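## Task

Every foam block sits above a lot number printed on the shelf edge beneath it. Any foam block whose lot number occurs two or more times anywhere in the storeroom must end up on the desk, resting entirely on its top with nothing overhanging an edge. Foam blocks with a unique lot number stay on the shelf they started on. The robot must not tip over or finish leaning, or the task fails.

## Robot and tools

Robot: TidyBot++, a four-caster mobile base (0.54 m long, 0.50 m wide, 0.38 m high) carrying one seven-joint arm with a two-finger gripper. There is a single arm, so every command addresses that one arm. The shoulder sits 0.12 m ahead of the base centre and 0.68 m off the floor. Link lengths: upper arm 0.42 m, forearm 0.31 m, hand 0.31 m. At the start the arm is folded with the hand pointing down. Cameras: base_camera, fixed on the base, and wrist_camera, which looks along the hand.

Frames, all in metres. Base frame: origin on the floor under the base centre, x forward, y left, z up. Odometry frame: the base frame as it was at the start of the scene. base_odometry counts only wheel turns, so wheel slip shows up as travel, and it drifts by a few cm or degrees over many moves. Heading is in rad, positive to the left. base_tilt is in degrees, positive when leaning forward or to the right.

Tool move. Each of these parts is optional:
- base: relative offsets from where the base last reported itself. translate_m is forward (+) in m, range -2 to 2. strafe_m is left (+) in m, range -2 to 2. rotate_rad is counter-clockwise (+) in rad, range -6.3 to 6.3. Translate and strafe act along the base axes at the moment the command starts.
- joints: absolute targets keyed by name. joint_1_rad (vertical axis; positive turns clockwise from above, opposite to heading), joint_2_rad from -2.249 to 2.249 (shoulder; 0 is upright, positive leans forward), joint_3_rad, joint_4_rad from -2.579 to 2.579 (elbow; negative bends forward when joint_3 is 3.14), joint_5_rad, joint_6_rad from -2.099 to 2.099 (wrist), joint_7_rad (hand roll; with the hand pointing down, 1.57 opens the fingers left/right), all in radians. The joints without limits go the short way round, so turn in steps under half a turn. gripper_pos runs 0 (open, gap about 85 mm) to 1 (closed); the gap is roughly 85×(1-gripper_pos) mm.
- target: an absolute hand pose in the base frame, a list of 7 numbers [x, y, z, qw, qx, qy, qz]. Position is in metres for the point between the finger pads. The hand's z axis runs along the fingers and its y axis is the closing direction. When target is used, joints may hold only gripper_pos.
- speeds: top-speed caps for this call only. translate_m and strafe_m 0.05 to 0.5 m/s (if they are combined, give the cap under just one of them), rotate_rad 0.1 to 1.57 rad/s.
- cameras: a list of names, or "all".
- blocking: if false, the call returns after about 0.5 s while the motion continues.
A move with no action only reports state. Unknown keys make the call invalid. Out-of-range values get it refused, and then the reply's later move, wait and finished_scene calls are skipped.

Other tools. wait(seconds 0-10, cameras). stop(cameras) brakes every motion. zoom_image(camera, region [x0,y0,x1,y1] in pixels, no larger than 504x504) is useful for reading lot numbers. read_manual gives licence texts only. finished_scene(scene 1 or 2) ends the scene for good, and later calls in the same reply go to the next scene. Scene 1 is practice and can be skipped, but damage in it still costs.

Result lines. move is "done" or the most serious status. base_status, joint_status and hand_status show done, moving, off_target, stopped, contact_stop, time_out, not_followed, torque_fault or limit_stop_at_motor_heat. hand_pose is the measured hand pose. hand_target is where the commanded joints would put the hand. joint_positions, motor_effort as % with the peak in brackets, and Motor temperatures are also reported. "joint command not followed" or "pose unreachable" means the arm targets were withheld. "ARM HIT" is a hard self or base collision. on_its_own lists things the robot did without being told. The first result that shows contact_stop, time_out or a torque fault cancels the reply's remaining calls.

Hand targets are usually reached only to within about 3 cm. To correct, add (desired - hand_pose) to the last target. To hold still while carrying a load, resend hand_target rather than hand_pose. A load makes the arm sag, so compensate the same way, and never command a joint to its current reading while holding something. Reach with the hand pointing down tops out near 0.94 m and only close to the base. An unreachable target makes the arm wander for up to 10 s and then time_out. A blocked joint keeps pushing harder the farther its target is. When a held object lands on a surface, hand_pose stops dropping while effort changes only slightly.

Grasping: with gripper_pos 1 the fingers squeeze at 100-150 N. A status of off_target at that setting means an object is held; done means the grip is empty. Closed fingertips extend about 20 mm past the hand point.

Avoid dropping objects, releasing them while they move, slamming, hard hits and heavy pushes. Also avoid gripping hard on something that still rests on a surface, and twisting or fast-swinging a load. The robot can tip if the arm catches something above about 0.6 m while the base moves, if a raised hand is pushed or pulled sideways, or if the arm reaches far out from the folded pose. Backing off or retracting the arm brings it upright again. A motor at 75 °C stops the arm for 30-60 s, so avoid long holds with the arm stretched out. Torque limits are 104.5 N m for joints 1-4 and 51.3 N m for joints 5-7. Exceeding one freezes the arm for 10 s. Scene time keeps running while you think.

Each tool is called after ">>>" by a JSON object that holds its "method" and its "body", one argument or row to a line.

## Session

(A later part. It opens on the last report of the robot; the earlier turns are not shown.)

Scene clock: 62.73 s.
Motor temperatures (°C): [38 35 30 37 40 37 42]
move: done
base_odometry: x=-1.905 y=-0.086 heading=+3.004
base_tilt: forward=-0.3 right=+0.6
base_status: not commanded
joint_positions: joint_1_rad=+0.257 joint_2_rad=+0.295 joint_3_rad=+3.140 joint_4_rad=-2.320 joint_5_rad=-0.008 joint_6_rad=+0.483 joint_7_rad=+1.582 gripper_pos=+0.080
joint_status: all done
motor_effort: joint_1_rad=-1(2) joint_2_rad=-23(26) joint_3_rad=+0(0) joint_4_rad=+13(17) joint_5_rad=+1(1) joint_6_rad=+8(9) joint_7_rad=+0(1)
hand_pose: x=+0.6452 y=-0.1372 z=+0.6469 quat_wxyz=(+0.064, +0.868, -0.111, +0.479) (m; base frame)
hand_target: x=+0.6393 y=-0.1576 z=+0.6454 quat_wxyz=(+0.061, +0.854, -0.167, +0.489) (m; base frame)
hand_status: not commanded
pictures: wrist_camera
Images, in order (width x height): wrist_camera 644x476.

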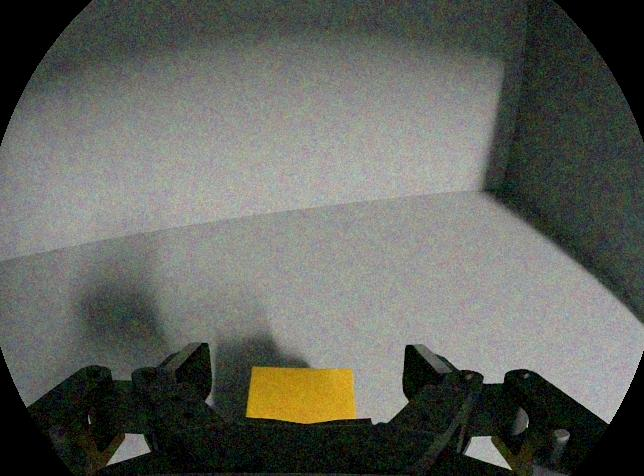

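>>> {"method": "move", "body": {
  "joints": {"joint_2_rad": 0.402, "joint_4_rad": -2.378, "joint_6_rad": 0.67},
  "cameras": ["wrist_camera"]
}}

>>> {"method": "move", "body": {
  "joints": {"joint_2_rad": 0.466, "joint_4_rad": -2.398, "joint_6_rad": 0.753},
  "cameras": ["wrist_camera"]
}}

Scene clock: 64.13 s.
Motor temperatures (°C): [38 35 30 37 40 37 42]
move: done
base_odometry: x=-1.905 y=-0.086 heading=+3.004
base_tilt: forward=-0.3 right=+0.6
base_status: not commanded
joint_positions: joint_1_rad=+0.257 joint_2_rad=+0.384 joint_3_rad=+3.140 joint_4_rad=-2.353 joint_5_rad=-0.008 joint_6_rad=+0.615 joint_7_rad=+1.582 gripper_pos=+0.080
joint_status: all done
motor_effort: joint_1_rad=+0(1) joint_2_rad=-25(26) joint_3_rad=+0(0) joint_4_rad=+11(14) joint_5_rad=+1(1) joint_6_rad=+8(8) joint_7_rad=+0(1)
hand_pose: x=+0.6478 y=-0.1382 z=+0.6201 quat_wxyz=(+0.065, +0.866, -0.111, +0.484) (m; base frame)
hand_target: x=+0.6377 y=-0.1596 z=+0.6150 quat_wxyz=(+0.066, +0.854, -0.167, +0.489) (m; base frame)
hand_status: not commanded
pictures: wrist_camera
Images, in order (width x height): wrist_camera 644x476.

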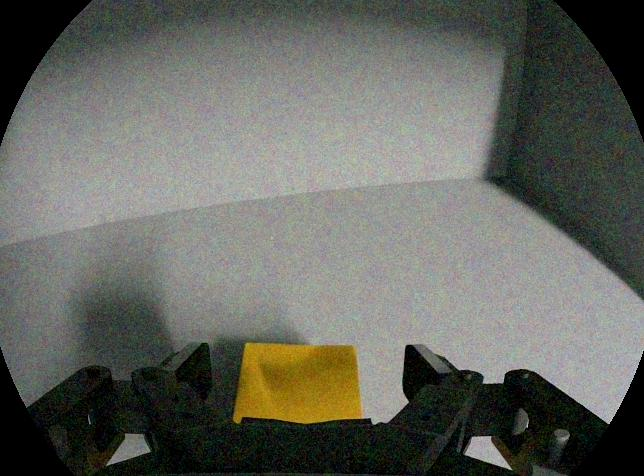

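Scene clock: 65.23 s.
Motor temperatures (°C): [38 35 30 37 40 37 42]
move: done
base_odometry: x=-1.905 y=-0.086 heading=+3.004
base_tilt: forward=-0.3 right=+0.6
base_status: not commanded
joint_positions: joint_1_rad=+0.257 joint_2_rad=+0.445 joint_3_rad=+3.140 joint_4_rad=-2.372 joint_5_rad=-0.008 joint_6_rad=+0.700 joint_7_rad=+1.582 gripper_pos=+0.080
joint_status: all done
motor_effort: joint_1_rad=+0(1) joint_2_rad=-26(28) joint_3_rad=+0(0) joint_4_rad=+10(12) joint_5_rad=+1(1) joint_6_rad=+7(9) joint_7_rad=+0(1)
hand_pose: x=+0.6484 y=-0.1385 z=+0.6016 quat_wxyz=(+0.066, +0.865, -0.110, +0.485) (m; base frame)
hand_target: x=+0.6365 y=-0.1606 z=+0.5952 quat_wxyz=(+0.068, +0.854, -0.166, +0.488) (m; base frame)
hand_status: not commanded
pictures: wrist_camera
Images, in order (width x height): wrist_camera 644x476.

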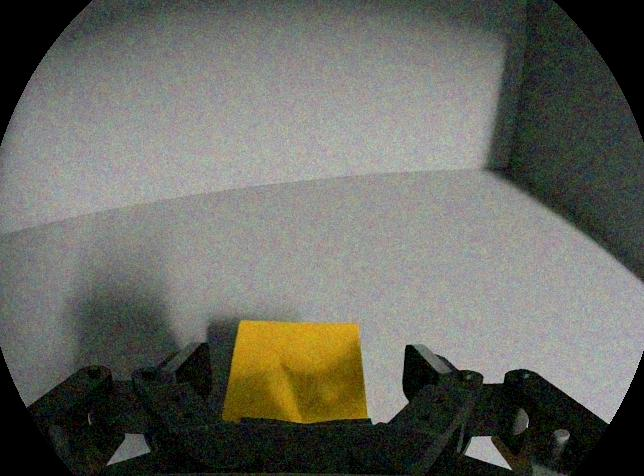

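>>> {"method": "move", "body": {
  "joints": {"joint_1_rad": 0.222},
  "cameras": ["wrist_camera"]
}}

Scene clock: 66.73 s.
Motor temperatures (°C): [38 35 30 37 40 37 42]
move: done
base_odometry: x=-1.905 y=-0.086 heading=+3.004
base_tilt: forward=-0.3 right=+0.6
base_status: not commanded
joint_positions: joint_1_rad=+0.230 joint_2_rad=+0.445 joint_3_rad=+3.140 joint_4_rad=-2.372 joint_5_rad=-0.008 joint_6_rad=+0.700 joint_7_rad=+1.582 gripper_pos=+0.080
joint_status: all done
motor_effort: joint_1_rad=+0(1) joint_2_rad=-26(26) joint_3_rad=+0(1) joint_4_rad=+10(11) joint_5_rad=+1(1) joint_6_rad=+7(8) joint_7_rad=+0(1)
hand_pose: x=+0.6520 y=-0.1242 z=+0.6016 quat_wxyz=(+0.059, +0.866, -0.099, +0.486) (m; base frame)
hand_target: x=+0.6444 y=-0.1325 z=+0.5952 quat_wxyz=(+0.055, +0.858, -0.143, +0.489) (m; base frame)
hand_status: not commanded
pictures: wrist_camera
Images, in order (width x height): wrist_camera 644x476.

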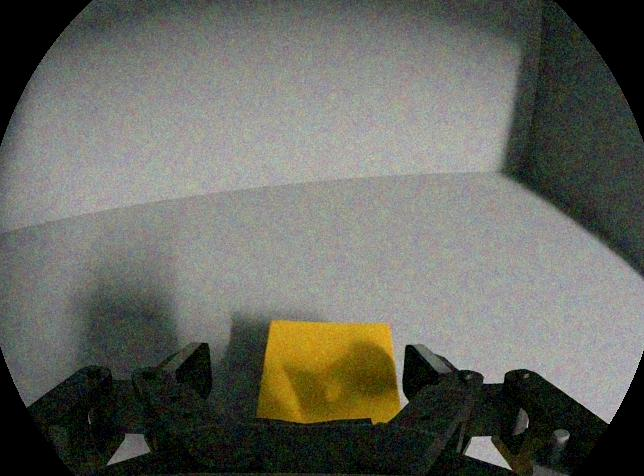

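>>> {"method": "move", "body": {
  "joints": {"joint_1_rad": 0.262},
  "cameras": ["wrist_camera"]
}}

Scene clock: 67.67 s.
Motor temperatures (°C): [38 35 30 37 40 37 42]
move: done
base_odometry: x=-1.905 y=-0.086 heading=+3.004
base_tilt: forward=-0.3 right=+0.6
base_status: not commanded
joint_positions: joint_1_rad=+0.253 joint_2_rad=+0.445 joint_3_rad=+3.140 joint_4_rad=-2.372 joint_5_rad=-0.008 joint_6_rad=+0.700 joint_7_rad=+1.582 gripper_pos=+0.080
joint_status: all done
motor_effort: joint_1_rad=-1(2) joint_2_rad=-25(26) joint_3_rad=+0(1) joint_4_rad=+10(11) joint_5_rad=+1(1) joint_6_rad=+7(8) joint_7_rad=+0(0)
hand_pose: x=+0.6490 y=-0.1362 z=+0.6016 quat_wxyz=(+0.064, +0.865, -0.108, +0.486) (m; base frame)
hand_target: x=+0.6387 y=-0.1534 z=+0.5952 quat_wxyz=(+0.065, +0.855, -0.160, +0.488) (m; base frame)
hand_status: not commanded
pictures: wrist_camera
Images, in order (width x height): wrist_camera 644x476.

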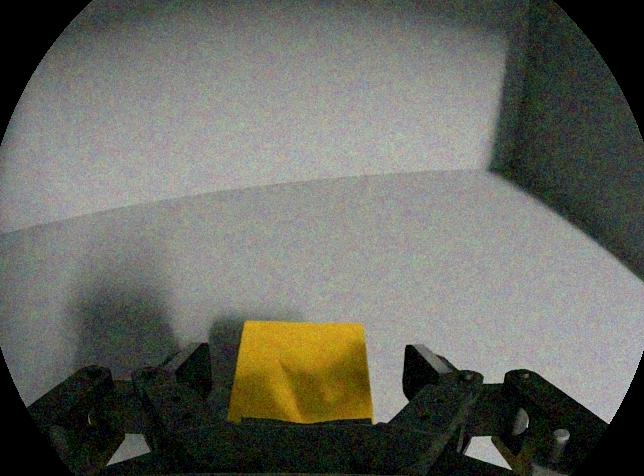

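>>> {"method": "move", "body": {
  "joints": {"joint_2_rad": 0.524, "joint_4_rad": -2.413, "joint_6_rad": 0.823},
  "cameras": ["wrist_camera"]
}}

Scene clock: 68.83 s.
Motor temperatures (°C): [38 35 30 37 40 37 42]
move: done
base_odometry: x=-1.905 y=-0.086 heading=+3.004
base_tilt: forward=-0.3 right=+0.6
base_status: not commanded
joint_positions: joint_1_rad=+0.253 joint_2_rad=+0.503 joint_3_rad=+3.140 joint_4_rad=-2.387 joint_5_rad=-0.008 joint_6_rad=+0.771 joint_7_rad=+1.582 gripper_pos=+0.080
joint_status: all done
motor_effort: joint_1_rad=+0(1) joint_2_rad=-26(28) joint_3_rad=+0(0) joint_4_rad=+9(11) joint_5_rad=+1(1) joint_6_rad=+7(9) joint_7_rad=+0(1)
hand_pose: x=+0.6483 y=-0.1361 z=+0.5837 quat_wxyz=(+0.065, +0.865, -0.108, +0.485) (m; base frame)
hand_target: x=+0.6371 y=-0.1541 z=+0.5773 quat_wxyz=(+0.067, +0.856, -0.160, +0.487) (m; base frame)
hand_status: not commanded
pictures: wrist_camera
Images, in order (width x height): wrist_camera 644x476.

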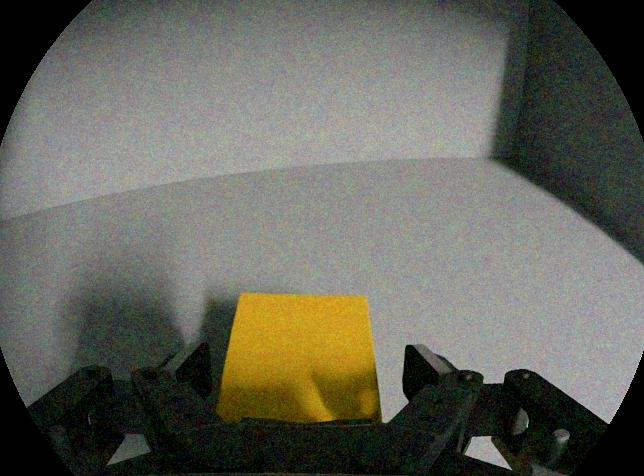

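>>> {"method": "move", "body": {
  "joints": {"gripper_pos": 0.28},
  "cameras": ["wrist_camera"]
}}

>>> {"method": "move", "body": {
  "joints": {"gripper_pos": 0.45},
  "cameras": ["wrist_camera"]
}}

Scene clock: 69.60 s.
Motor temperatures (°C): [38 35 30 37 40 37 42]
move: done
base_odometry: x=-1.905 y=-0.086 heading=+3.004
base_tilt: forward=-0.3 right=+0.6
base_status: not commanded
joint_positions: joint_1_rad=+0.253 joint_2_rad=+0.503 joint_3_rad=+3.140 joint_4_rad=-2.387 joint_5_rad=-0.008 joint_6_rad=+0.771 joint_7_rad=+1.582 gripper_pos=+0.280
joint_status: all done
motor_effort: joint_1_rad=-1(1) joint_2_rad=-27(27) joint_3_rad=+0(0) joint_4_rad=+8(9) joint_5_rad=+1(1) joint_6_rad=+7(8) joint_7_rad=+0(1)
hand_pose: x=+0.6483 y=-0.1361 z=+0.5837 quat_wxyz=(+0.065, +0.865, -0.108, +0.485) (m; base frame)
hand_target: x=+0.6371 y=-0.1541 z=+0.5773 quat_wxyz=(+0.067, +0.856, -0.160, +0.487) (m; base frame)
hand_status: not commanded
pictures: wrist_camera
Images, in order (width x height): wrist_camera 644x476.

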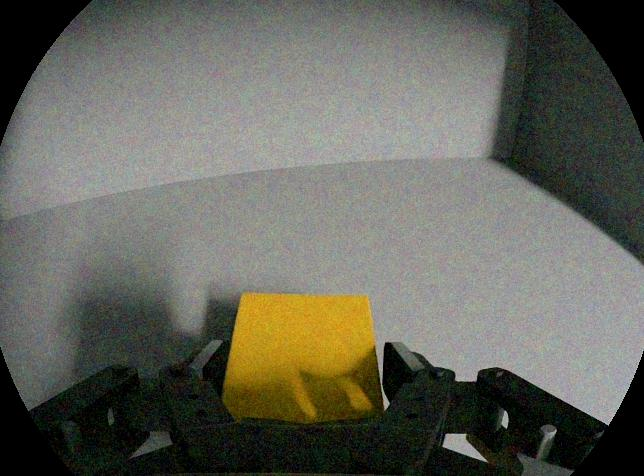

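Scene clock: 70.20 s.
Motor temperatures (°C): [38 35 30 37 40 37 42]
move: off_target
base_odometry: x=-1.905 y=-0.086 heading=+3.004
base_tilt: forward=-0.3 right=+0.6
base_status: not commanded
joint_positions: joint_1_rad=+0.253 joint_2_rad=+0.503 joint_3_rad=+3.140 joint_4_rad=-2.387 joint_5_rad=-0.008 joint_6_rad=+0.774 joint_7_rad=+1.582 gripper_pos=+0.414
joint_status: gripper_pos off_target (ended at +0.414, target +0.450)
motor_effort: joint_1_rad=-1(1) joint_2_rad=-26(27) joint_3_rad=+0(0) joint_4_rad=+8(10) joint_5_rad=+1(1) joint_6_rad=+8(8) joint_7_rad=+0(1)
hand_pose: x=+0.6489 y=-0.1363 z=+0.5847 quat_wxyz=(+0.065, +0.865, -0.108, +0.486) (m; base frame)
hand_target: x=+0.6371 y=-0.1541 z=+0.5773 quat_wxyz=(+0.067, +0.856, -0.160, +0.487) (m; base frame)
hand_status: not commanded
pictures: wrist_camera
Images, in order (width x height): wrist_camera 644x476.

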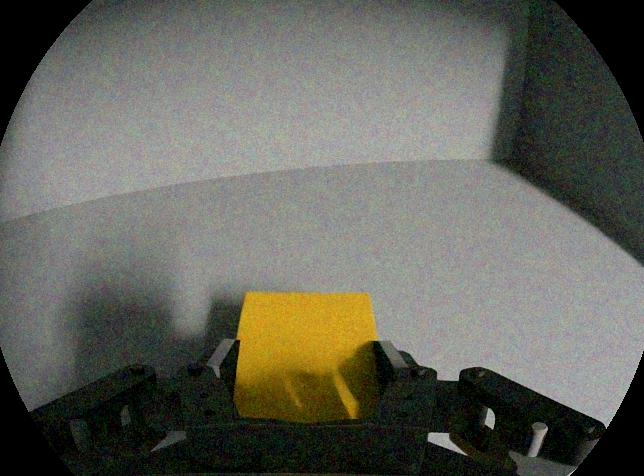

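>>> {"method": "move", "body": {
  "joints": {"gripper_pos": 0.6},
  "cameras": []
}}

>>> {"method": "move", "body": {
  "joints": {"joint_2_rad": 0.422, "joint_4_rad": -2.358, "joint_6_rad": 0.653},
  "cameras": ["wrist_camera"]
}}

>>> {"method": "move", "body": {
  "joints": {"joint_2_rad": 0.272, "joint_4_rad": -2.302, "joint_6_rad": 0.445},
  "cameras": ["wrist_camera"]
}}

Scene clock: 71.17 s.
Motor temperatures (°C): [38 35 30 37 40 37 42]
move: off_target
base_odometry: x=-1.905 y=-0.086 heading=+3.004
base_tilt: forward=-0.3 right=+0.6
base_status: not commanded
joint_positions: joint_1_rad=+0.253 joint_2_rad=+0.503 joint_3_rad=+3.140 joint_4_rad=-2.387 joint_5_rad=-0.008 joint_6_rad=+0.774 joint_7_rad=+1.582 gripper_pos=+0.414
joint_status: gripper_pos off_target (ended at +0.414, target +0.600)
motor_effort: joint_1_rad=-1(1) joint_2_rad=-26(26) joint_3_rad=+0(0) joint_4_rad=+8(9) joint_5_rad=+1(1) joint_6_rad=+7(8) joint_7_rad=+0(1)
hand_pose: x=+0.6489 y=-0.1363 z=+0.5847 quat_wxyz=(+0.065, +0.865, -0.108, +0.486) (m; base frame)
hand_target: x=+0.6371 y=-0.1541 z=+0.5773 quat_wxyz=(+0.067, +0.856, -0.160, +0.487) (m; base frame)
hand_status: not commanded
pictures: none
No camera images: "cameras" was empty.

Scene clock: 72.10 s.
Motor temperatures (°C): [38 35 30 37 40 37 42]
move: done
base_odometry: x=-1.905 y=-0.086 heading=+3.004
base_tilt: forward=-0.3 right=+0.6
base_status: not commanded
joint_positions: joint_1_rad=+0.253 joint_2_rad=+0.421 joint_3_rad=+3.140 joint_4_rad=-2.372 joint_5_rad=-0.008 joint_6_rad=+0.691 joint_7_rad=+1.582 gripper_pos=+0.414
joint_status: all done
motor_effort: joint_1_rad=+0(1) joint_2_rad=-25(28) joint_3_rad=+0(0) joint_4_rad=+10(11) joint_5_rad=+1(1) joint_6_rad=+8(9) joint_7_rad=+0(0)
hand_pose: x=+0.6496 y=-0.1363 z=+0.6129 quat_wxyz=(+0.065, +0.861, -0.108, +0.493) (m; base frame)
hand_target: x=+0.6448 y=-0.1533 z=+0.6071 quat_wxyz=(+0.061, +0.859, -0.162, +0.482) (m; base frame)
hand_status: not commanded
pictures: wrist_camera
Images, in order (width x height): wrist_camera 644x476.

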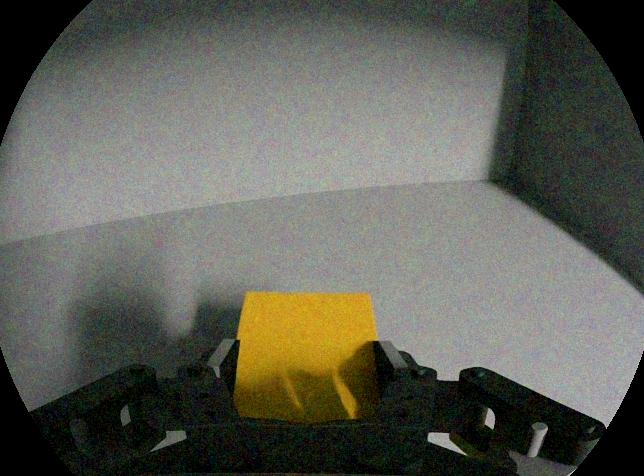

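Scene clock: 73.47 s.
Motor temperatures (°C): [38 35 30 37 40 37 42]
move: done
base_odometry: x=-1.905 y=-0.086 heading=+3.004
base_tilt: forward=-0.3 right=+0.6
base_status: not commanded
joint_positions: joint_1_rad=+0.253 joint_2_rad=+0.270 joint_3_rad=+3.140 joint_4_rad=-2.318 joint_5_rad=-0.008 joint_6_rad=+0.494 joint_7_rad=+1.582 gripper_pos=+0.414
joint_status: all done
motor_effort: joint_1_rad=+0(1) joint_2_rad=-23(27) joint_3_rad=+0(1) joint_4_rad=+14(15) joint_5_rad=+1(1) joint_6_rad=+8(9) joint_7_rad=+0(0)
hand_pose: x=+0.6491 y=-0.1357 z=+0.6645 quat_wxyz=(+0.065, +0.859, -0.108, +0.496) (m; base frame)
hand_target: x=+0.6441 y=-0.1491 z=+0.6570 quat_wxyz=(+0.054, +0.860, -0.162, +0.482) (m; base frame)
hand_status: not commanded
pictures: wrist_camera
Images, in order (width x height): wrist_camera 644x476.

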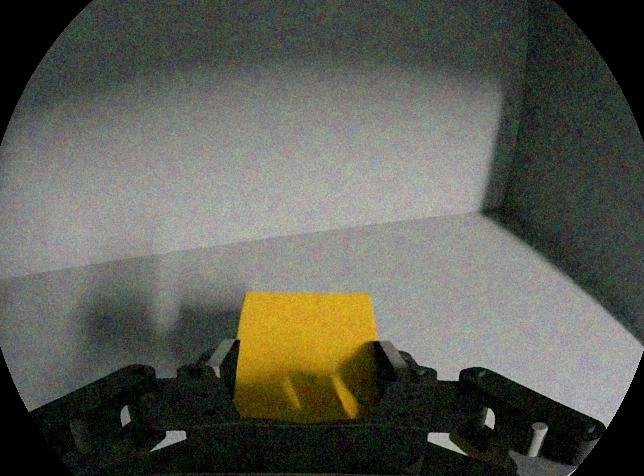

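>>> {"method": "move", "body": {
  "base": {"translate_m": -0.42},
  "cameras": ["wrist_camera"]
}}

>>> {"method": "move", "body": {
  "base": {"translate_m": -1.024, "strafe_m": -0.815},
  "joints": {"joint_1_rad": 0.0, "joint_2_rad": -0.31, "joint_4_rad": -2.07, "joint_6_rad": -0.37}
}}

Scene clock: 76.53 s.
Motor temperatures (°C): [38 35 30 37 40 37 42]
move: done
base_odometry: x=-1.489 y=-0.144 heading=+3.003
base_tilt: forward=-0.3 right=+0.6
base_status: done
joint_positions: joint_1_rad=+0.253 joint_2_rad=+0.267 joint_3_rad=+3.140 joint_4_rad=-2.314 joint_5_rad=-0.008 joint_6_rad=+0.488 joint_7_rad=+1.582 gripper_pos=+0.414
joint_status: not commanded
motor_effort: joint_1_rad=+0(2) joint_2_rad=-23(26) joint_3_rad=+0(1) joint_4_rad=+14(16) joint_5_rad=+1(1) joint_6_rad=+8(9) joint_7_rad=+0(1)
hand_pose: x=+0.6497 y=-0.1359 z=+0.6658 quat_wxyz=(+0.065, +0.859, -0.108, +0.496) (m; base frame)
hand_target: x=+0.6441 y=-0.1491 z=+0.6570 quat_wxyz=(+0.054, +0.860, -0.162, +0.482) (m; base frame)
hand_status: not commanded
pictures: wrist_camera
Images, in order (width x height): wrist_camera 644x476.

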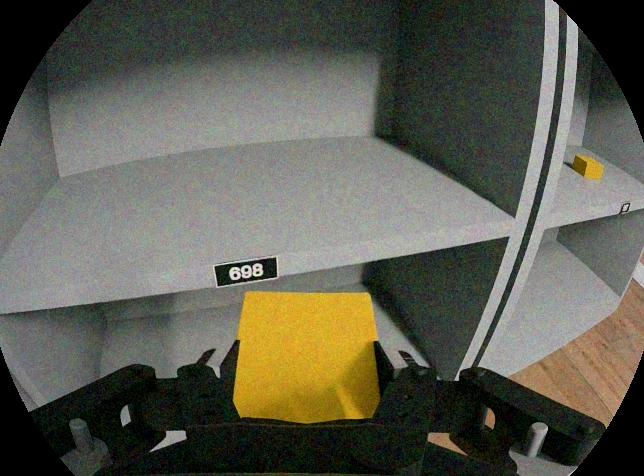

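Scene clock: 80.17 s.
Motor temperatures (°C): [38 35 30 37 40 37 42]
move: done
base_odometry: x=-0.362 y=+0.522 heading=+3.003
base_tilt: forward=-0.4 right=+0.6
base_status: done
joint_positions: joint_1_rad=+0.018 joint_2_rad=-0.306 joint_3_rad=+3.140 joint_4_rad=-2.086 joint_5_rad=-0.008 joint_6_rad=-0.325 joint_7_rad=+1.582 gripper_pos=+0.414
joint_status: all done
motor_effort: joint_1_rad=+0(2) joint_2_rad=-10(26) joint_3_rad=+1(2) joint_4_rad=+22(23) joint_5_rad=+1(1) joint_6_rad=+7(9) joint_7_rad=-1(1)
hand_pose: x=+0.5676 y=-0.0052 z=+0.8596 quat_wxyz=(+0.004, +0.868, -0.005, +0.496) (m; base frame)
hand_target: x=+0.5633 y=+0.0092 z=+0.8585 quat_wxyz=(-0.034, +0.874, -0.036, +0.484) (m; base frame)
hand_status: not commanded
pictures: base_camera, wrist_camera
Images, in order (width x height): base_camera 644x364, wrist_camera 644x476.

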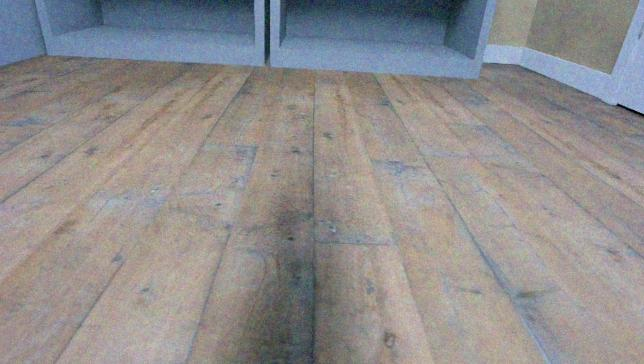

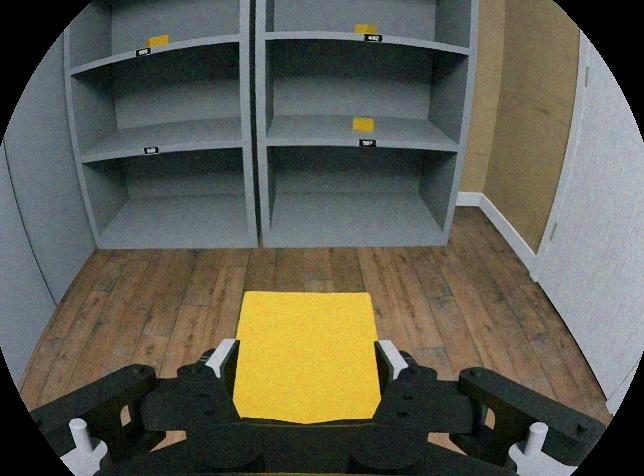

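>>> {"method": "move", "body": {
  "joints": {"joint_1_rad": 0.85},
  "cameras": ["wrist_camera"]
}}

Scene clock: 82.83 s.
Motor temperatures (°C): [38 35 30 37 40 37 42]
move: done
base_odometry: x=-0.362 y=+0.522 heading=+3.003
base_tilt: forward=-0.4 right=+0.6
base_status: not commanded
joint_positions: joint_1_rad=+0.832 joint_2_rad=-0.306 joint_3_rad=+3.140 joint_4_rad=-2.086 joint_5_rad=-0.008 joint_6_rad=-0.325 joint_7_rad=+1.582 gripper_pos=+0.414
joint_status: all done
motor_effort: joint_1_rad=+0(2) joint_2_rad=-9(11) joint_3_rad=+1(1) joint_4_rad=+22(23) joint_5_rad=+1(1) joint_6_rad=+8(8) joint_7_rad=+0(1)
hand_pose: x=+0.4234 y=-0.3296 z=+0.8597 quat_wxyz=(+0.200, +0.796, -0.348, +0.454) (m; base frame)
hand_target: x=+0.4192 y=-0.3277 z=+0.8585 quat_wxyz=(+0.168, +0.781, -0.393, +0.455) (m; base frame)
hand_status: not commanded
pictures: wrist_camera
Images, in order (width x height): wrist_camera 644x476.

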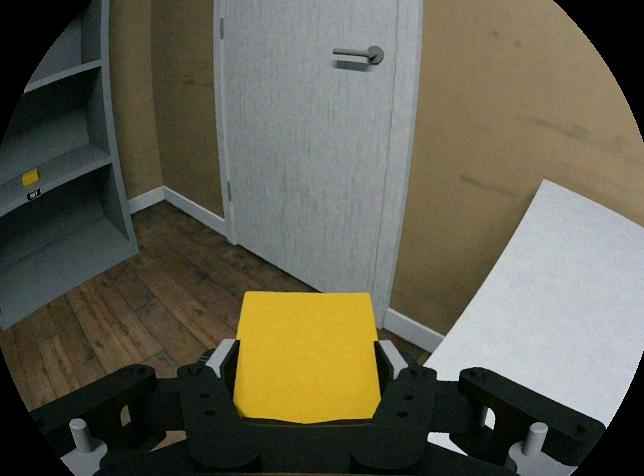

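>>> {"method": "move", "body": {
  "joints": {"joint_1_rad": 1.59, "joint_2_rad": -0.02, "joint_4_rad": -1.88, "joint_6_rad": -0.21},
  "cameras": ["wrist_camera"]
}}

Scene clock: 84.93 s.
Motor temperatures (°C): [38 35 30 37 40 37 42]
move: done
base_odometry: x=-0.362 y=+0.522 heading=+3.003
base_tilt: forward=-0.4 right=+0.6
base_status: not commanded
joint_positions: joint_1_rad=+1.574 joint_2_rad=-0.043 joint_3_rad=+3.140 joint_4_rad=-1.897 joint_5_rad=-0.008 joint_6_rad=-0.267 joint_7_rad=+1.582 gripper_pos=+0.414
joint_status: all done
motor_effort: joint_1_rad=+0(3) joint_2_rad=-19(21) joint_3_rad=+0(2) joint_4_rad=+21(22) joint_5_rad=+1(1) joint_6_rad=+8(9) joint_7_rad=+0(1)
hand_pose: x=+0.1205 y=-0.5491 z=+0.8516 quat_wxyz=(+0.345, +0.618, -0.616, +0.345) (m; base frame)
hand_target: x=+0.1140 y=-0.5663 z=+0.8640 quat_wxyz=(+0.342, +0.574, -0.640, +0.380) (m; base frame)
hand_status: not commanded
pictures: wrist_camera
Images, in order (width x height): wrist_camera 644x476.

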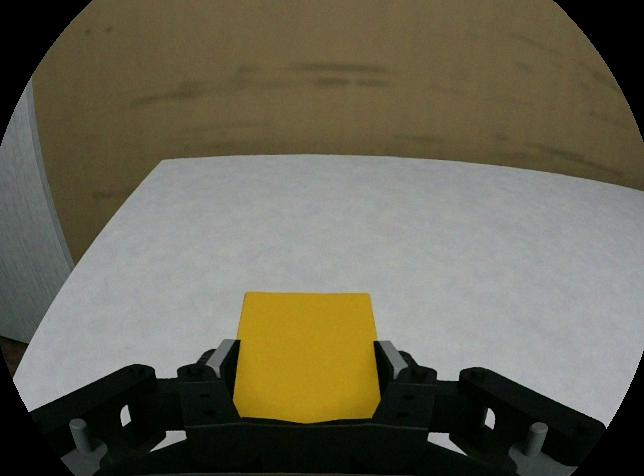

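>>> {"method": "move", "body": {
  "joints": {"joint_2_rad": 0.035, "joint_4_rad": -2.06, "joint_6_rad": -0.02},
  "cameras": ["wrist_camera"]
}}

>>> {"method": "move", "body": {
  "joints": {"joint_2_rad": 0.055, "joint_4_rad": -2.094, "joint_6_rad": 0.03},
  "cameras": []
}}

>>> {"method": "move", "body": {
  "joints": {"joint_2_rad": 0.068, "joint_4_rad": -2.114, "joint_6_rad": 0.065},
  "cameras": ["wrist_camera"]
}}

Scene clock: 86.60 s.
Motor temperatures (°C): [38 35 30 37 40 37 42]
move: done
base_odometry: x=-0.362 y=+0.522 heading=+3.003
base_tilt: forward=-0.3 right=+0.6
base_status: not commanded
joint_positions: joint_1_rad=+1.574 joint_2_rad=+0.018 joint_3_rad=+3.140 joint_4_rad=-2.038 joint_5_rad=-0.008 joint_6_rad=-0.078 joint_7_rad=+1.582 gripper_pos=+0.414
joint_status: all done
motor_effort: joint_1_rad=-1(1) joint_2_rad=-20(22) joint_3_rad=+0(0) joint_4_rad=+19(22) joint_5_rad=+1(1) joint_6_rad=+8(10) joint_7_rad=+0(1)
hand_pose: x=+0.1200 y=-0.5490 z=+0.7895 quat_wxyz=(+0.342, +0.620, -0.619, +0.341) (m; base frame)
hand_target: x=+0.1102 y=-0.5532 z=+0.7838 quat_wxyz=(+0.332, +0.578, -0.652, +0.362) (m; base frame)
hand_status: not commanded
pictures: wrist_camera
Images, in order (width x height): wrist_camera 644x476.

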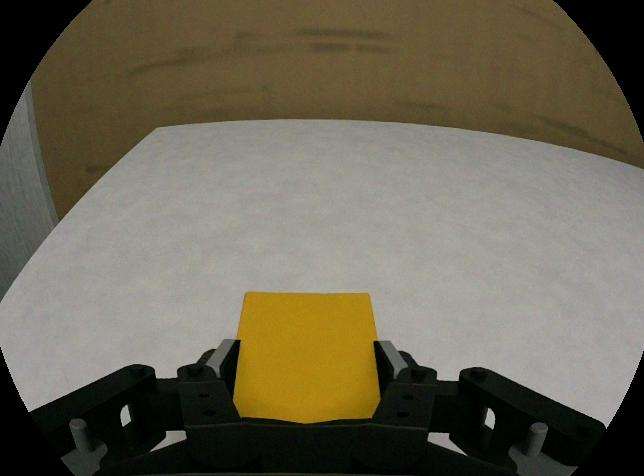

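Scene clock: 87.30 s.
Motor temperatures (°C): [38 35 30 37 40 37 42]
move: done
base_odometry: x=-0.362 y=+0.522 heading=+3.003
base_tilt: forward=-0.3 right=+0.6
base_status: not commanded
joint_positions: joint_1_rad=+1.574 joint_2_rad=+0.034 joint_3_rad=+3.140 joint_4_rad=-2.069 joint_5_rad=-0.008 joint_6_rad=-0.022 joint_7_rad=+1.582 gripper_pos=+0.414
joint_status: all done
motor_effort: joint_1_rad=+0(1) joint_2_rad=-20(21) joint_3_rad=+0(0) joint_4_rad=+19(21) joint_5_rad=+1(1) joint_6_rad=+7(9) joint_7_rad=+0(0)
hand_pose: x=+0.1198 y=-0.5499 z=+0.7792 quat_wxyz=(+0.345, +0.618, -0.617, +0.344) (m; base frame)
hand_target: x=+0.1091 y=-0.5520 z=+0.7679 quat_wxyz=(+0.332, +0.578, -0.653, +0.359) (m; base frame)
hand_status: not commanded
pictures: none
No camera images: "cameras" was empty.

Scene clock: 87.93 s.
Motor temperatures (°C): [38 35 30 37 40 37 42]
move: done
base_odometry: x=-0.362 y=+0.522 heading=+3.003
base_tilt: forward=-0.4 right=+0.6
base_status: not commanded
joint_positions: joint_1_rad=+1.574 joint_2_rad=+0.045 joint_3_rad=+3.140 joint_4_rad=-2.088 joint_5_rad=-0.008 joint_6_rad=+0.015 joint_7_rad=+1.582 gripper_pos=+0.414
joint_status: all done
motor_effort: joint_1_rad=-1(1) joint_2_rad=-21(21) joint_3_rad=+0(0) joint_4_rad=+19(20) joint_5_rad=+1(1) joint_6_rad=+8(9) joint_7_rad=+0(1)
hand_pose: x=+0.1197 y=-0.5508 z=+0.7725 quat_wxyz=(+0.347, +0.617, -0.616, +0.345) (m; base frame)
hand_target: x=+0.1083 y=-0.5519 z=+0.7595 quat_wxyz=(+0.334, +0.577, -0.653, +0.359) (m; base frame)
hand_status: not commanded
pictures: wrist_camera
Images, in order (width x height): wrist_camera 644x476.

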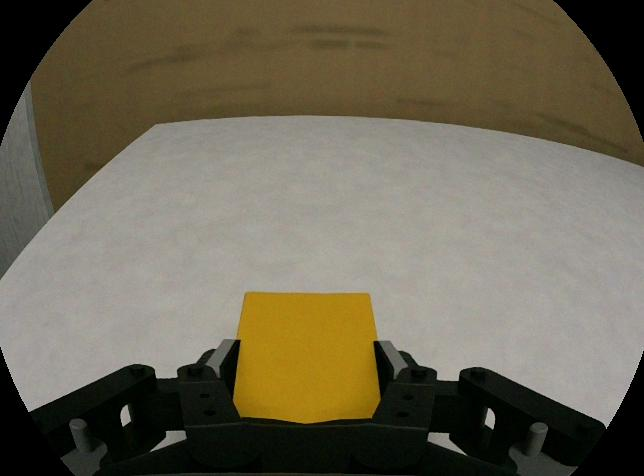

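>>> {"method": "move", "body": {
  "joints": {"joint_2_rad": 0.082, "joint_4_rad": -2.136, "joint_6_rad": 0.1},
  "cameras": []
}}

>>> {"method": "move", "body": {
  "joints": {"joint_2_rad": 0.096, "joint_4_rad": -2.158, "joint_6_rad": 0.13},
  "cameras": ["wrist_camera"]
}}

Scene clock: 88.67 s.
Motor temperatures (°C): [38 35 30 37 40 37 42]
move: done
base_odometry: x=-0.362 y=+0.522 heading=+3.003
base_tilt: forward=-0.4 right=+0.6
base_status: not commanded
joint_positions: joint_1_rad=+1.574 joint_2_rad=+0.048 joint_3_rad=+3.140 joint_4_rad=-2.106 joint_5_rad=-0.008 joint_6_rad=+0.054 joint_7_rad=+1.582 gripper_pos=+0.414
joint_status: all done
motor_effort: joint_1_rad=+0(0) joint_2_rad=-19(21) joint_3_rad=+1(1) joint_4_rad=+18(20) joint_5_rad=+1(1) joint_6_rad=+8(9) joint_7_rad=+0(1)
hand_pose: x=+0.1196 y=-0.5514 z=+0.7718 quat_wxyz=(+0.353, +0.614, -0.613, +0.351) (m; base frame)
hand_target: x=+0.1076 y=-0.5510 z=+0.7496 quat_wxyz=(+0.334, +0.577, -0.653, +0.358) (m; base frame)
hand_status: not commanded
pictures: none
No camera images: "cameras" was empty.

Scene clock: 89.27 s.
Motor temperatures (°C): [38 35 30 37 40 37 42]
move: off_target
base_odometry: x=-0.362 y=+0.522 heading=+3.003
base_tilt: forward=-0.4 right=+0.6
base_status: not commanded
joint_positions: joint_1_rad=+1.574 joint_2_rad=+0.050 joint_3_rad=+3.140 joint_4_rad=-2.122 joint_5_rad=-0.008 joint_6_rad=+0.088 joint_7_rad=+1.582 gripper_pos=+0.414
joint_status: joint_2_rad off_target (ended at +0.050, target +0.096); the others done
motor_effort: joint_1_rad=+1(2) joint_2_rad=-15(19) joint_3_rad=+2(2) joint_4_rad=+18(19) joint_5_rad=+1(1) joint_6_rad=+7(8) joint_7_rad=+0(1)
hand_pose: x=+0.1195 y=-0.5513 z=+0.7715 quat_wxyz=(+0.358, +0.611, -0.610, +0.356) (m; base frame)
hand_target: x=+0.1070 y=-0.5488 z=+0.7386 quat_wxyz=(+0.333, +0.578, -0.655, +0.355) (m; base frame)
hand_status: not commanded
pictures: wrist_camera
Images, in order (width x height): wrist_camera 644x476.

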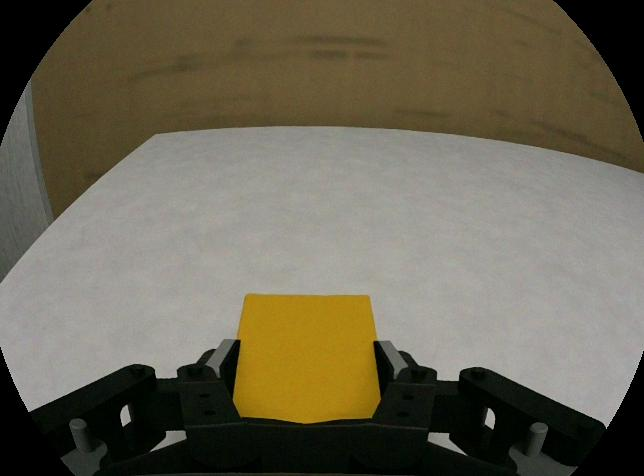

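>>> {"method": "move", "body": {
  "joints": {"joint_2_rad": 0.068, "joint_4_rad": -2.125, "joint_6_rad": 0.09, "gripper_pos": 0.33},
  "cameras": []
}}

>>> {"method": "move", "body": {
  "joints": {"gripper_pos": 0.08},
  "cameras": ["wrist_camera"]
}}

Scene clock: 90.30 s.
Motor temperatures (°C): [38 35 30 37 40 37 42]
move: done
base_odometry: x=-0.362 y=+0.522 heading=+3.003
base_tilt: forward=-0.3 right=+0.6
base_status: not commanded
joint_positions: joint_1_rad=+1.576 joint_2_rad=+0.053 joint_3_rad=+3.140 joint_4_rad=-2.119 joint_5_rad=-0.008 joint_6_rad=+0.087 joint_7_rad=+1.582 gripper_pos=+0.330
joint_status: all done
motor_effort: joint_1_rad=+0(1) joint_2_rad=-20(21) joint_3_rad=+0(2) joint_4_rad=+18(19) joint_5_rad=+1(1) joint_6_rad=+7(8) joint_7_rad=+0(1)
hand_pose: x=+0.1182 y=-0.5525 z=+0.7708 quat_wxyz=(+0.358, +0.610, -0.611, +0.355) (m; base frame)
hand_target: x=+0.1078 y=-0.5522 z=+0.7604 quat_wxyz=(+0.338, +0.575, -0.651, +0.363) (m; base frame)
hand_status: not commanded
pictures: none
No camera images: "cameras" was empty.

Scene clock: 90.97 s.
Motor temperatures (°C): [38 35 30 37 40 37 42]
move: done
base_odometry: x=-0.362 y=+0.522 heading=+3.003
base_tilt: forward=-0.3 right=+0.6
base_status: not commanded
joint_positions: joint_1_rad=+1.576 joint_2_rad=+0.053 joint_3_rad=+3.140 joint_4_rad=-2.119 joint_5_rad=-0.008 joint_6_rad=+0.087 joint_7_rad=+1.582 gripper_pos=+0.080
joint_status: all done
motor_effort: joint_1_rad=+0(1) joint_2_rad=-20(21) joint_3_rad=+0(0) joint_4_rad=+19(20) joint_5_rad=+1(1) joint_6_rad=+8(9) joint_7_rad=+0(1)
hand_pose: x=+0.1182 y=-0.5525 z=+0.7708 quat_wxyz=(+0.358, +0.610, -0.611, +0.355) (m; base frame)
hand_target: x=+0.1078 y=-0.5522 z=+0.7604 quat_wxyz=(+0.338, +0.575, -0.651, +0.363) (m; base frame)
hand_status: not commanded
pictures: wrist_camera
Images, in order (width x height): wrist_camera 644x476.

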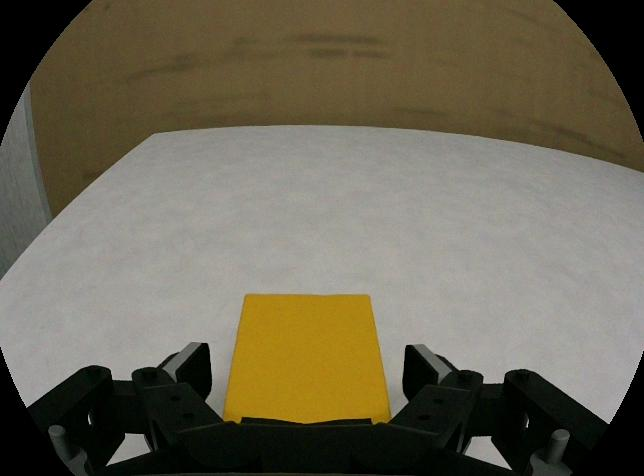

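>>> {"method": "move", "body": {
  "joints": {"joint_2_rad": -0.06, "joint_4_rad": -1.88, "joint_6_rad": -0.31},
  "cameras": ["wrist_camera"]
}}

>>> {"method": "move", "body": {
  "base": {"translate_m": 1.37, "strafe_m": 0.807},
  "joints": {"joint_1_rad": -0.02, "joint_2_rad": -0.48, "joint_4_rad": -1.52, "joint_6_rad": -0.89}
}}

Scene clock: 93.77 s.
Motor temperatures (°C): [37 35 30 37 40 37 42]
move: done
base_odometry: x=-0.362 y=+0.522 heading=+3.003
base_tilt: forward=-0.4 right=+0.6
base_status: not commanded
joint_positions: joint_1_rad=+1.576 joint_2_rad=-0.061 joint_3_rad=+3.140 joint_4_rad=-1.890 joint_5_rad=-0.008 joint_6_rad=-0.259 joint_7_rad=+1.582 gripper_pos=+0.080
joint_status: all done
motor_effort: joint_1_rad=-1(1) joint_2_rad=-18(22) joint_3_rad=+0(1) joint_4_rad=+21(22) joint_5_rad=+1(1) joint_6_rad=+8(9) joint_7_rad=+0(1)
hand_pose: x=+0.1191 y=-0.5489 z=+0.8679 quat_wxyz=(+0.356, +0.611, -0.611, +0.355) (m; base frame)
hand_target: x=+0.1166 y=-0.5434 z=+0.8594 quat_wxyz=(+0.322, +0.585, -0.650, +0.362) (m; base frame)
hand_status: not commanded
pictures: wrist_camera
Images, in order (width x height): wrist_camera 644x476.

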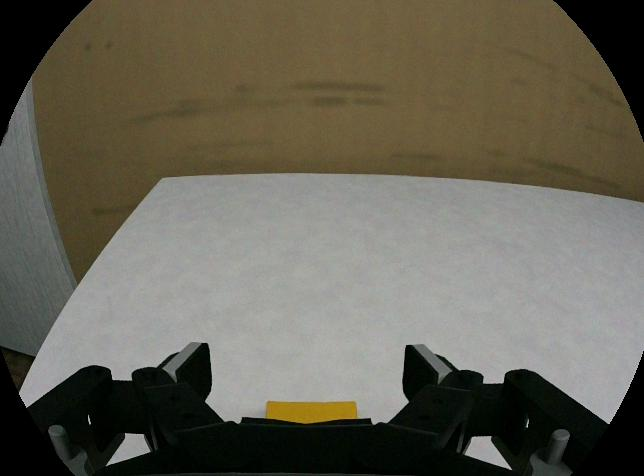

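Scene clock: 98.20 s.
Motor temperatures (°C): [37 35 30 37 40 37 42]
move: done
base_odometry: x=-1.831 y=-0.088 heading=+3.003
base_tilt: forward=-0.3 right=+0.6
base_status: done
joint_positions: joint_1_rad=-0.002 joint_2_rad=-0.470 joint_3_rad=+3.141 joint_4_rad=-1.535 joint_5_rad=-0.008 joint_6_rad=-0.842 joint_7_rad=+1.582 gripper_pos=+0.080
joint_status: all done
motor_effort: joint_1_rad=-1(3) joint_2_rad=-2(21) joint_3_rad=+0(2) joint_4_rad=+20(23) joint_5_rad=+1(1) joint_6_rad=+8(9) joint_7_rad=+0(1)
hand_pose: x=+0.4975 y=+0.0040 z=+1.1066 quat_wxyz=(-0.001, +0.815, +0.005, +0.579) (m; base frame)
hand_target: x=+0.4865 y=+0.0256 z=+1.1053 quat_wxyz=(-0.049, +0.822, -0.007, +0.568) (m; base frame)
hand_status: not commanded
pictures: base_camera, wrist_camera
Images, in order (width x height): base_camera 644x364, wrist_camera 644x476.

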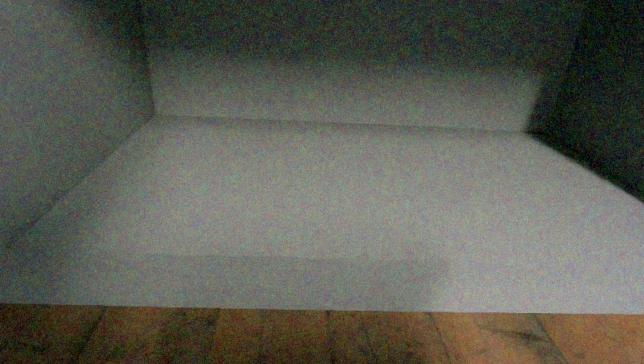

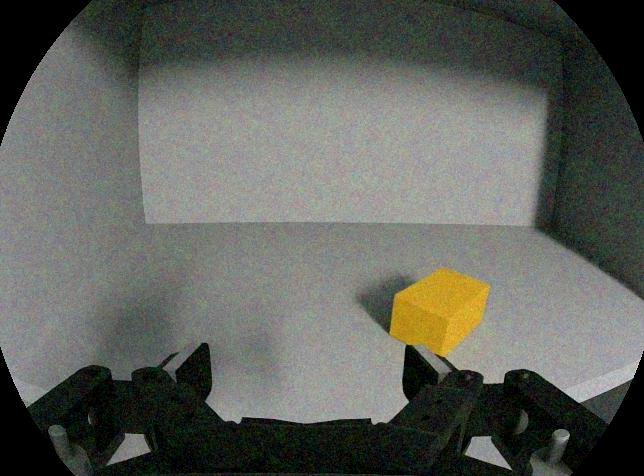

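>>> {"method": "zoom_image", "body": {
  "camera": "wrist_camera",
  "region": [350, 230, 530, 370]
}}

Scaled by 2.800.

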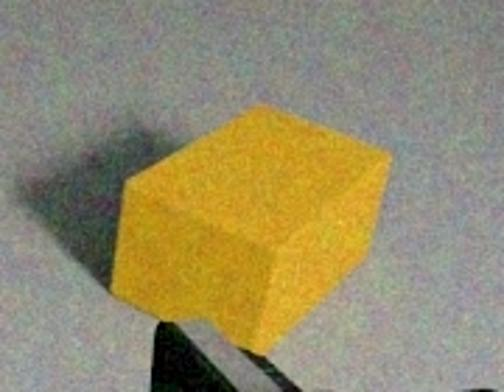

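>>> {"method": "move", "body": {
  "base": {"translate_m": -0.25},
  "joints": {"joint_1_rad": -0.217, "joint_2_rad": 0.387, "joint_4_rad": -0.503, "joint_5_rad": 0.80, "joint_6_rad": -1.632, "joint_7_rad": 0.80}
}}

Scene clock: 106.53 s.
Motor temperatures (°C): [37 35 30 37 40 37 42]
move: done
base_odometry: x=-1.583 y=-0.123 heading=+3.003
base_tilt: forward=-0.3 right=+0.6
base_status: done
joint_positions: joint_1_rad=-0.198 joint_2_rad=+0.369 joint_3_rad=+3.141 joint_4_rad=-0.521 joint_5_rad=+0.732 joint_6_rad=-1.581 joint_7_rad=+0.845 gripper_pos=+0.080
joint_status: all done
motor_effort: joint_1_rad=-1(2) joint_2_rad=-29(31) joint_3_rad=+1(1) joint_4_rad=+16(21) joint_5_rad=+5(6) joint_6_rad=+5(9) joint_7_rad=+0(1)
hand_pose: x=+0.6885 y=-0.0966 z=+1.0902 quat_wxyz=(+0.164, +0.819, -0.347, +0.425) (m; base frame)
hand_target: x=+0.6791 y=-0.1035 z=+1.0889 quat_wxyz=(+0.186, +0.805, -0.376, +0.419) (m; base frame)
hand_status: not commanded
pictures: base_camera, wrist_camera
Images, in order (width x height): base_camera 644x364, wrist_camera 644x476.

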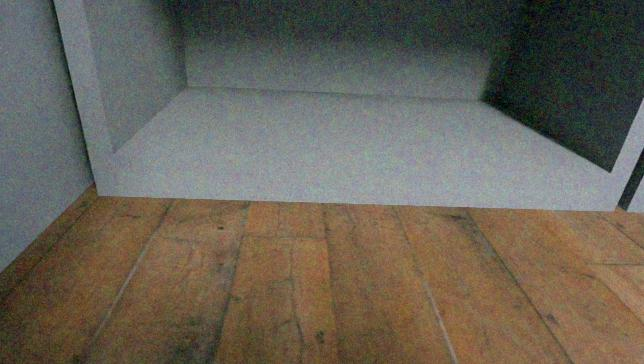

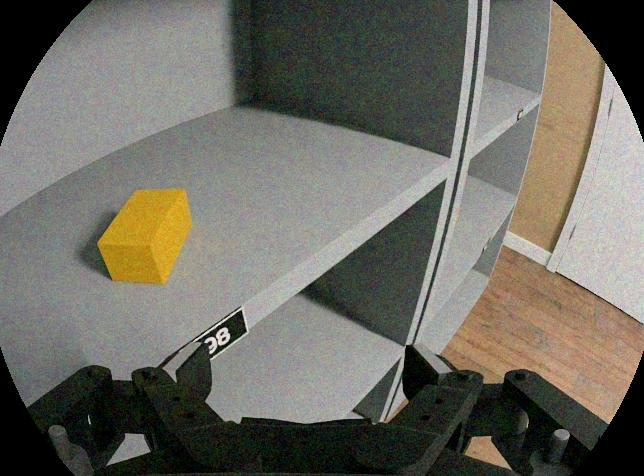

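>>> {"method": "zoom_image", "body": {
  "camera": "wrist_camera",
  "region": [60, 160, 240, 300]
}}

Scaled by 2.800.

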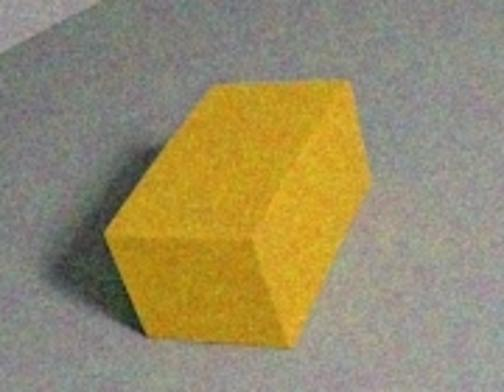

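>>> {"method": "move", "body": {
  "joints": {"joint_1_rad": -0.228, "joint_2_rad": 0.336, "joint_4_rad": -0.562, "joint_5_rad": 0.905, "joint_6_rad": -1.525, "joint_7_rad": 0.779},
  "cameras": ["wrist_camera"]
}}

Scene clock: 109.90 s.
Motor temperatures (°C): [37 35 30 37 40 37 42]
move: done
base_odometry: x=-1.583 y=-0.123 heading=+3.003
base_tilt: forward=-0.3 right=+0.6
base_status: not commanded
joint_positions: joint_1_rad=-0.209 joint_2_rad=+0.332 joint_3_rad=+3.141 joint_4_rad=-0.546 joint_5_rad=+0.840 joint_6_rad=-1.548 joint_7_rad=+0.822 gripper_pos=+0.080
joint_status: all done
motor_effort: joint_1_rad=+0(1) joint_2_rad=-26(30) joint_3_rad=+1(2) joint_4_rad=+16(17) joint_5_rad=+6(7) joint_6_rad=+6(7) joint_7_rad=+0(1)
hand_pose: x=+0.6731 y=-0.1179 z=+1.1248 quat_wxyz=(+0.194, +0.789, -0.357, +0.461) (m; base frame)
hand_target: x=+0.6763 y=-0.1205 z=+1.1334 quat_wxyz=(+0.209, +0.771, -0.364, +0.479) (m; base frame)
hand_status: not commanded
pictures: wrist_camera
Images, in order (width x height): wrist_camera 644x476.

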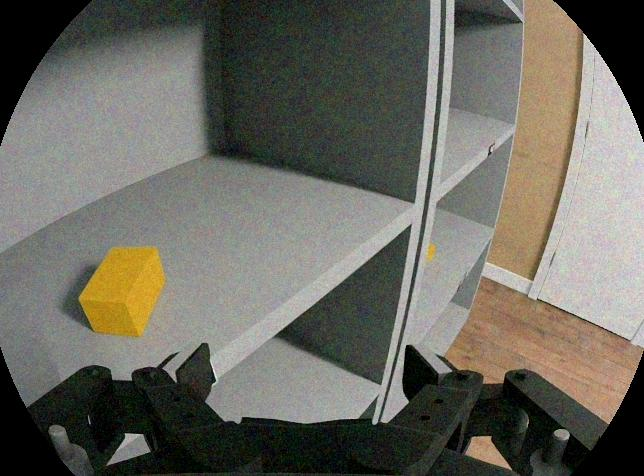

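>>> {"method": "move", "body": {
  "base": {"translate_m": 0.252},
  "speeds": {"translate_m": 0.3},
  "cameras": ["wrist_camera"]
}}

>>> {"method": "zoom_image", "body": {
  "camera": "wrist_camera",
  "region": [150, 300, 470, 476]
}}

Scene clock: 112.13 s.
Motor temperatures (°C): [37 35 30 37 40 37 42]
move: done
base_odometry: x=-1.833 y=-0.088 heading=+3.003
base_tilt: forward=-0.3 right=+0.6
base_status: done
joint_positions: joint_1_rad=-0.215 joint_2_rad=+0.330 joint_3_rad=+3.141 joint_4_rad=-0.546 joint_5_rad=+0.845 joint_6_rad=-1.548 joint_7_rad=+0.822 gripper_pos=+0.080
joint_status: not commanded
motor_effort: joint_1_rad=+0(2) joint_2_rad=-27(31) joint_3_rad=+1(2) joint_4_rad=+16(17) joint_5_rad=+6(7) joint_6_rad=+5(7) joint_7_rad=+0(1)
hand_pose: x=+0.6722 y=-0.1158 z=+1.1268 quat_wxyz=(+0.194, +0.788, -0.356, +0.463) (m; base frame)
hand_target: x=+0.6763 y=-0.1205 z=+1.1334 quat_wxyz=(+0.209, +0.771, -0.364, +0.479) (m; base frame)
hand_status: not commanded
pictures: wrist_camera
Images, in order (width x height): wrist_camera 644x476.

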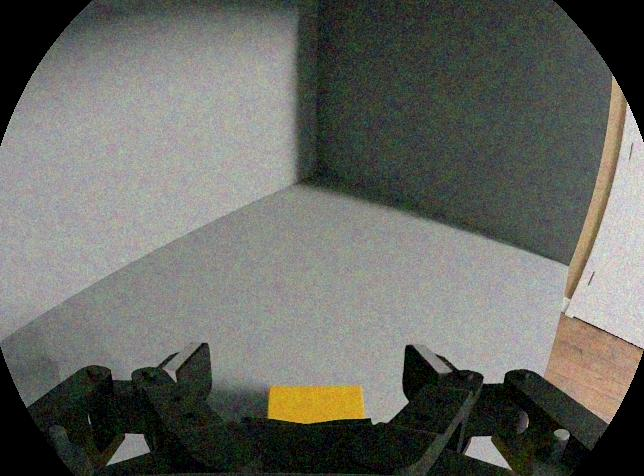

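Scaled by 1.575.

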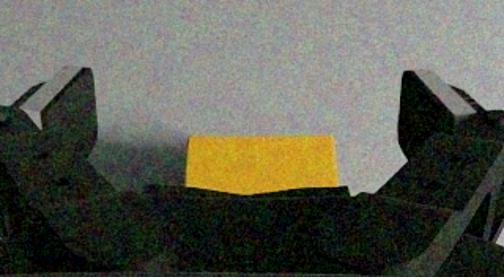

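>>> {"method": "move", "body": {
  "joints": {"joint_2_rad": 0.247, "joint_4_rad": -0.772, "joint_6_rad": -1.423, "joint_7_rad": 0.70},
  "cameras": ["wrist_camera"]
}}

>>> {"method": "zoom_image", "body": {
  "camera": "wrist_camera",
  "region": [150, 300, 470, 476]
}}

Scene clock: 114.20 s.
Motor temperatures (°C): [37 35 30 37 40 37 42]
move: done
base_odometry: x=-1.833 y=-0.088 heading=+3.003
base_tilt: forward=-0.3 right=+0.6
base_status: not commanded
joint_positions: joint_1_rad=-0.215 joint_2_rad=+0.253 joint_3_rad=+3.141 joint_4_rad=-0.742 joint_5_rad=+0.845 joint_6_rad=-1.478 joint_7_rad=+0.745 gripper_pos=+0.080
joint_status: all done
motor_effort: joint_1_rad=+0(1) joint_2_rad=-24(28) joint_3_rad=+1(1) joint_4_rad=+16(18) joint_5_rad=+6(7) joint_6_rad=+6(7) joint_7_rad=-1(1)
hand_pose: x=+0.6619 y=-0.1171 z=+1.1030 quat_wxyz=(+0.196, +0.792, -0.353, +0.457) (m; base frame)
hand_target: x=+0.6697 y=-0.1195 z=+1.1164 quat_wxyz=(+0.204, +0.774, -0.350, +0.487) (m; base frame)
hand_status: not commanded
pictures: wrist_camera
Images, in order (width x height): wrist_camera 644x476.

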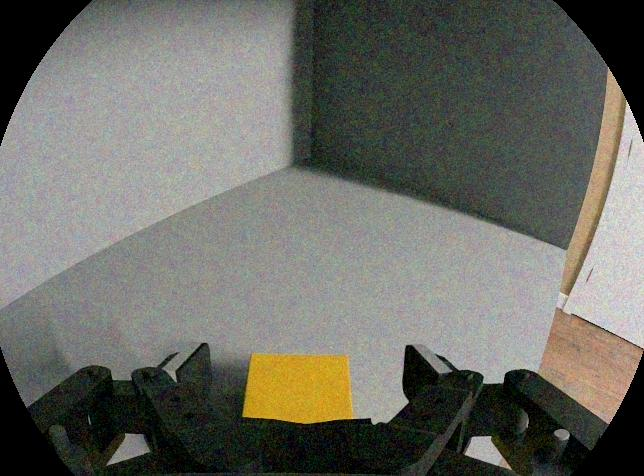

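Scaled by 1.575.

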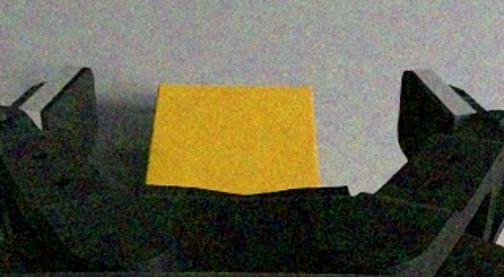

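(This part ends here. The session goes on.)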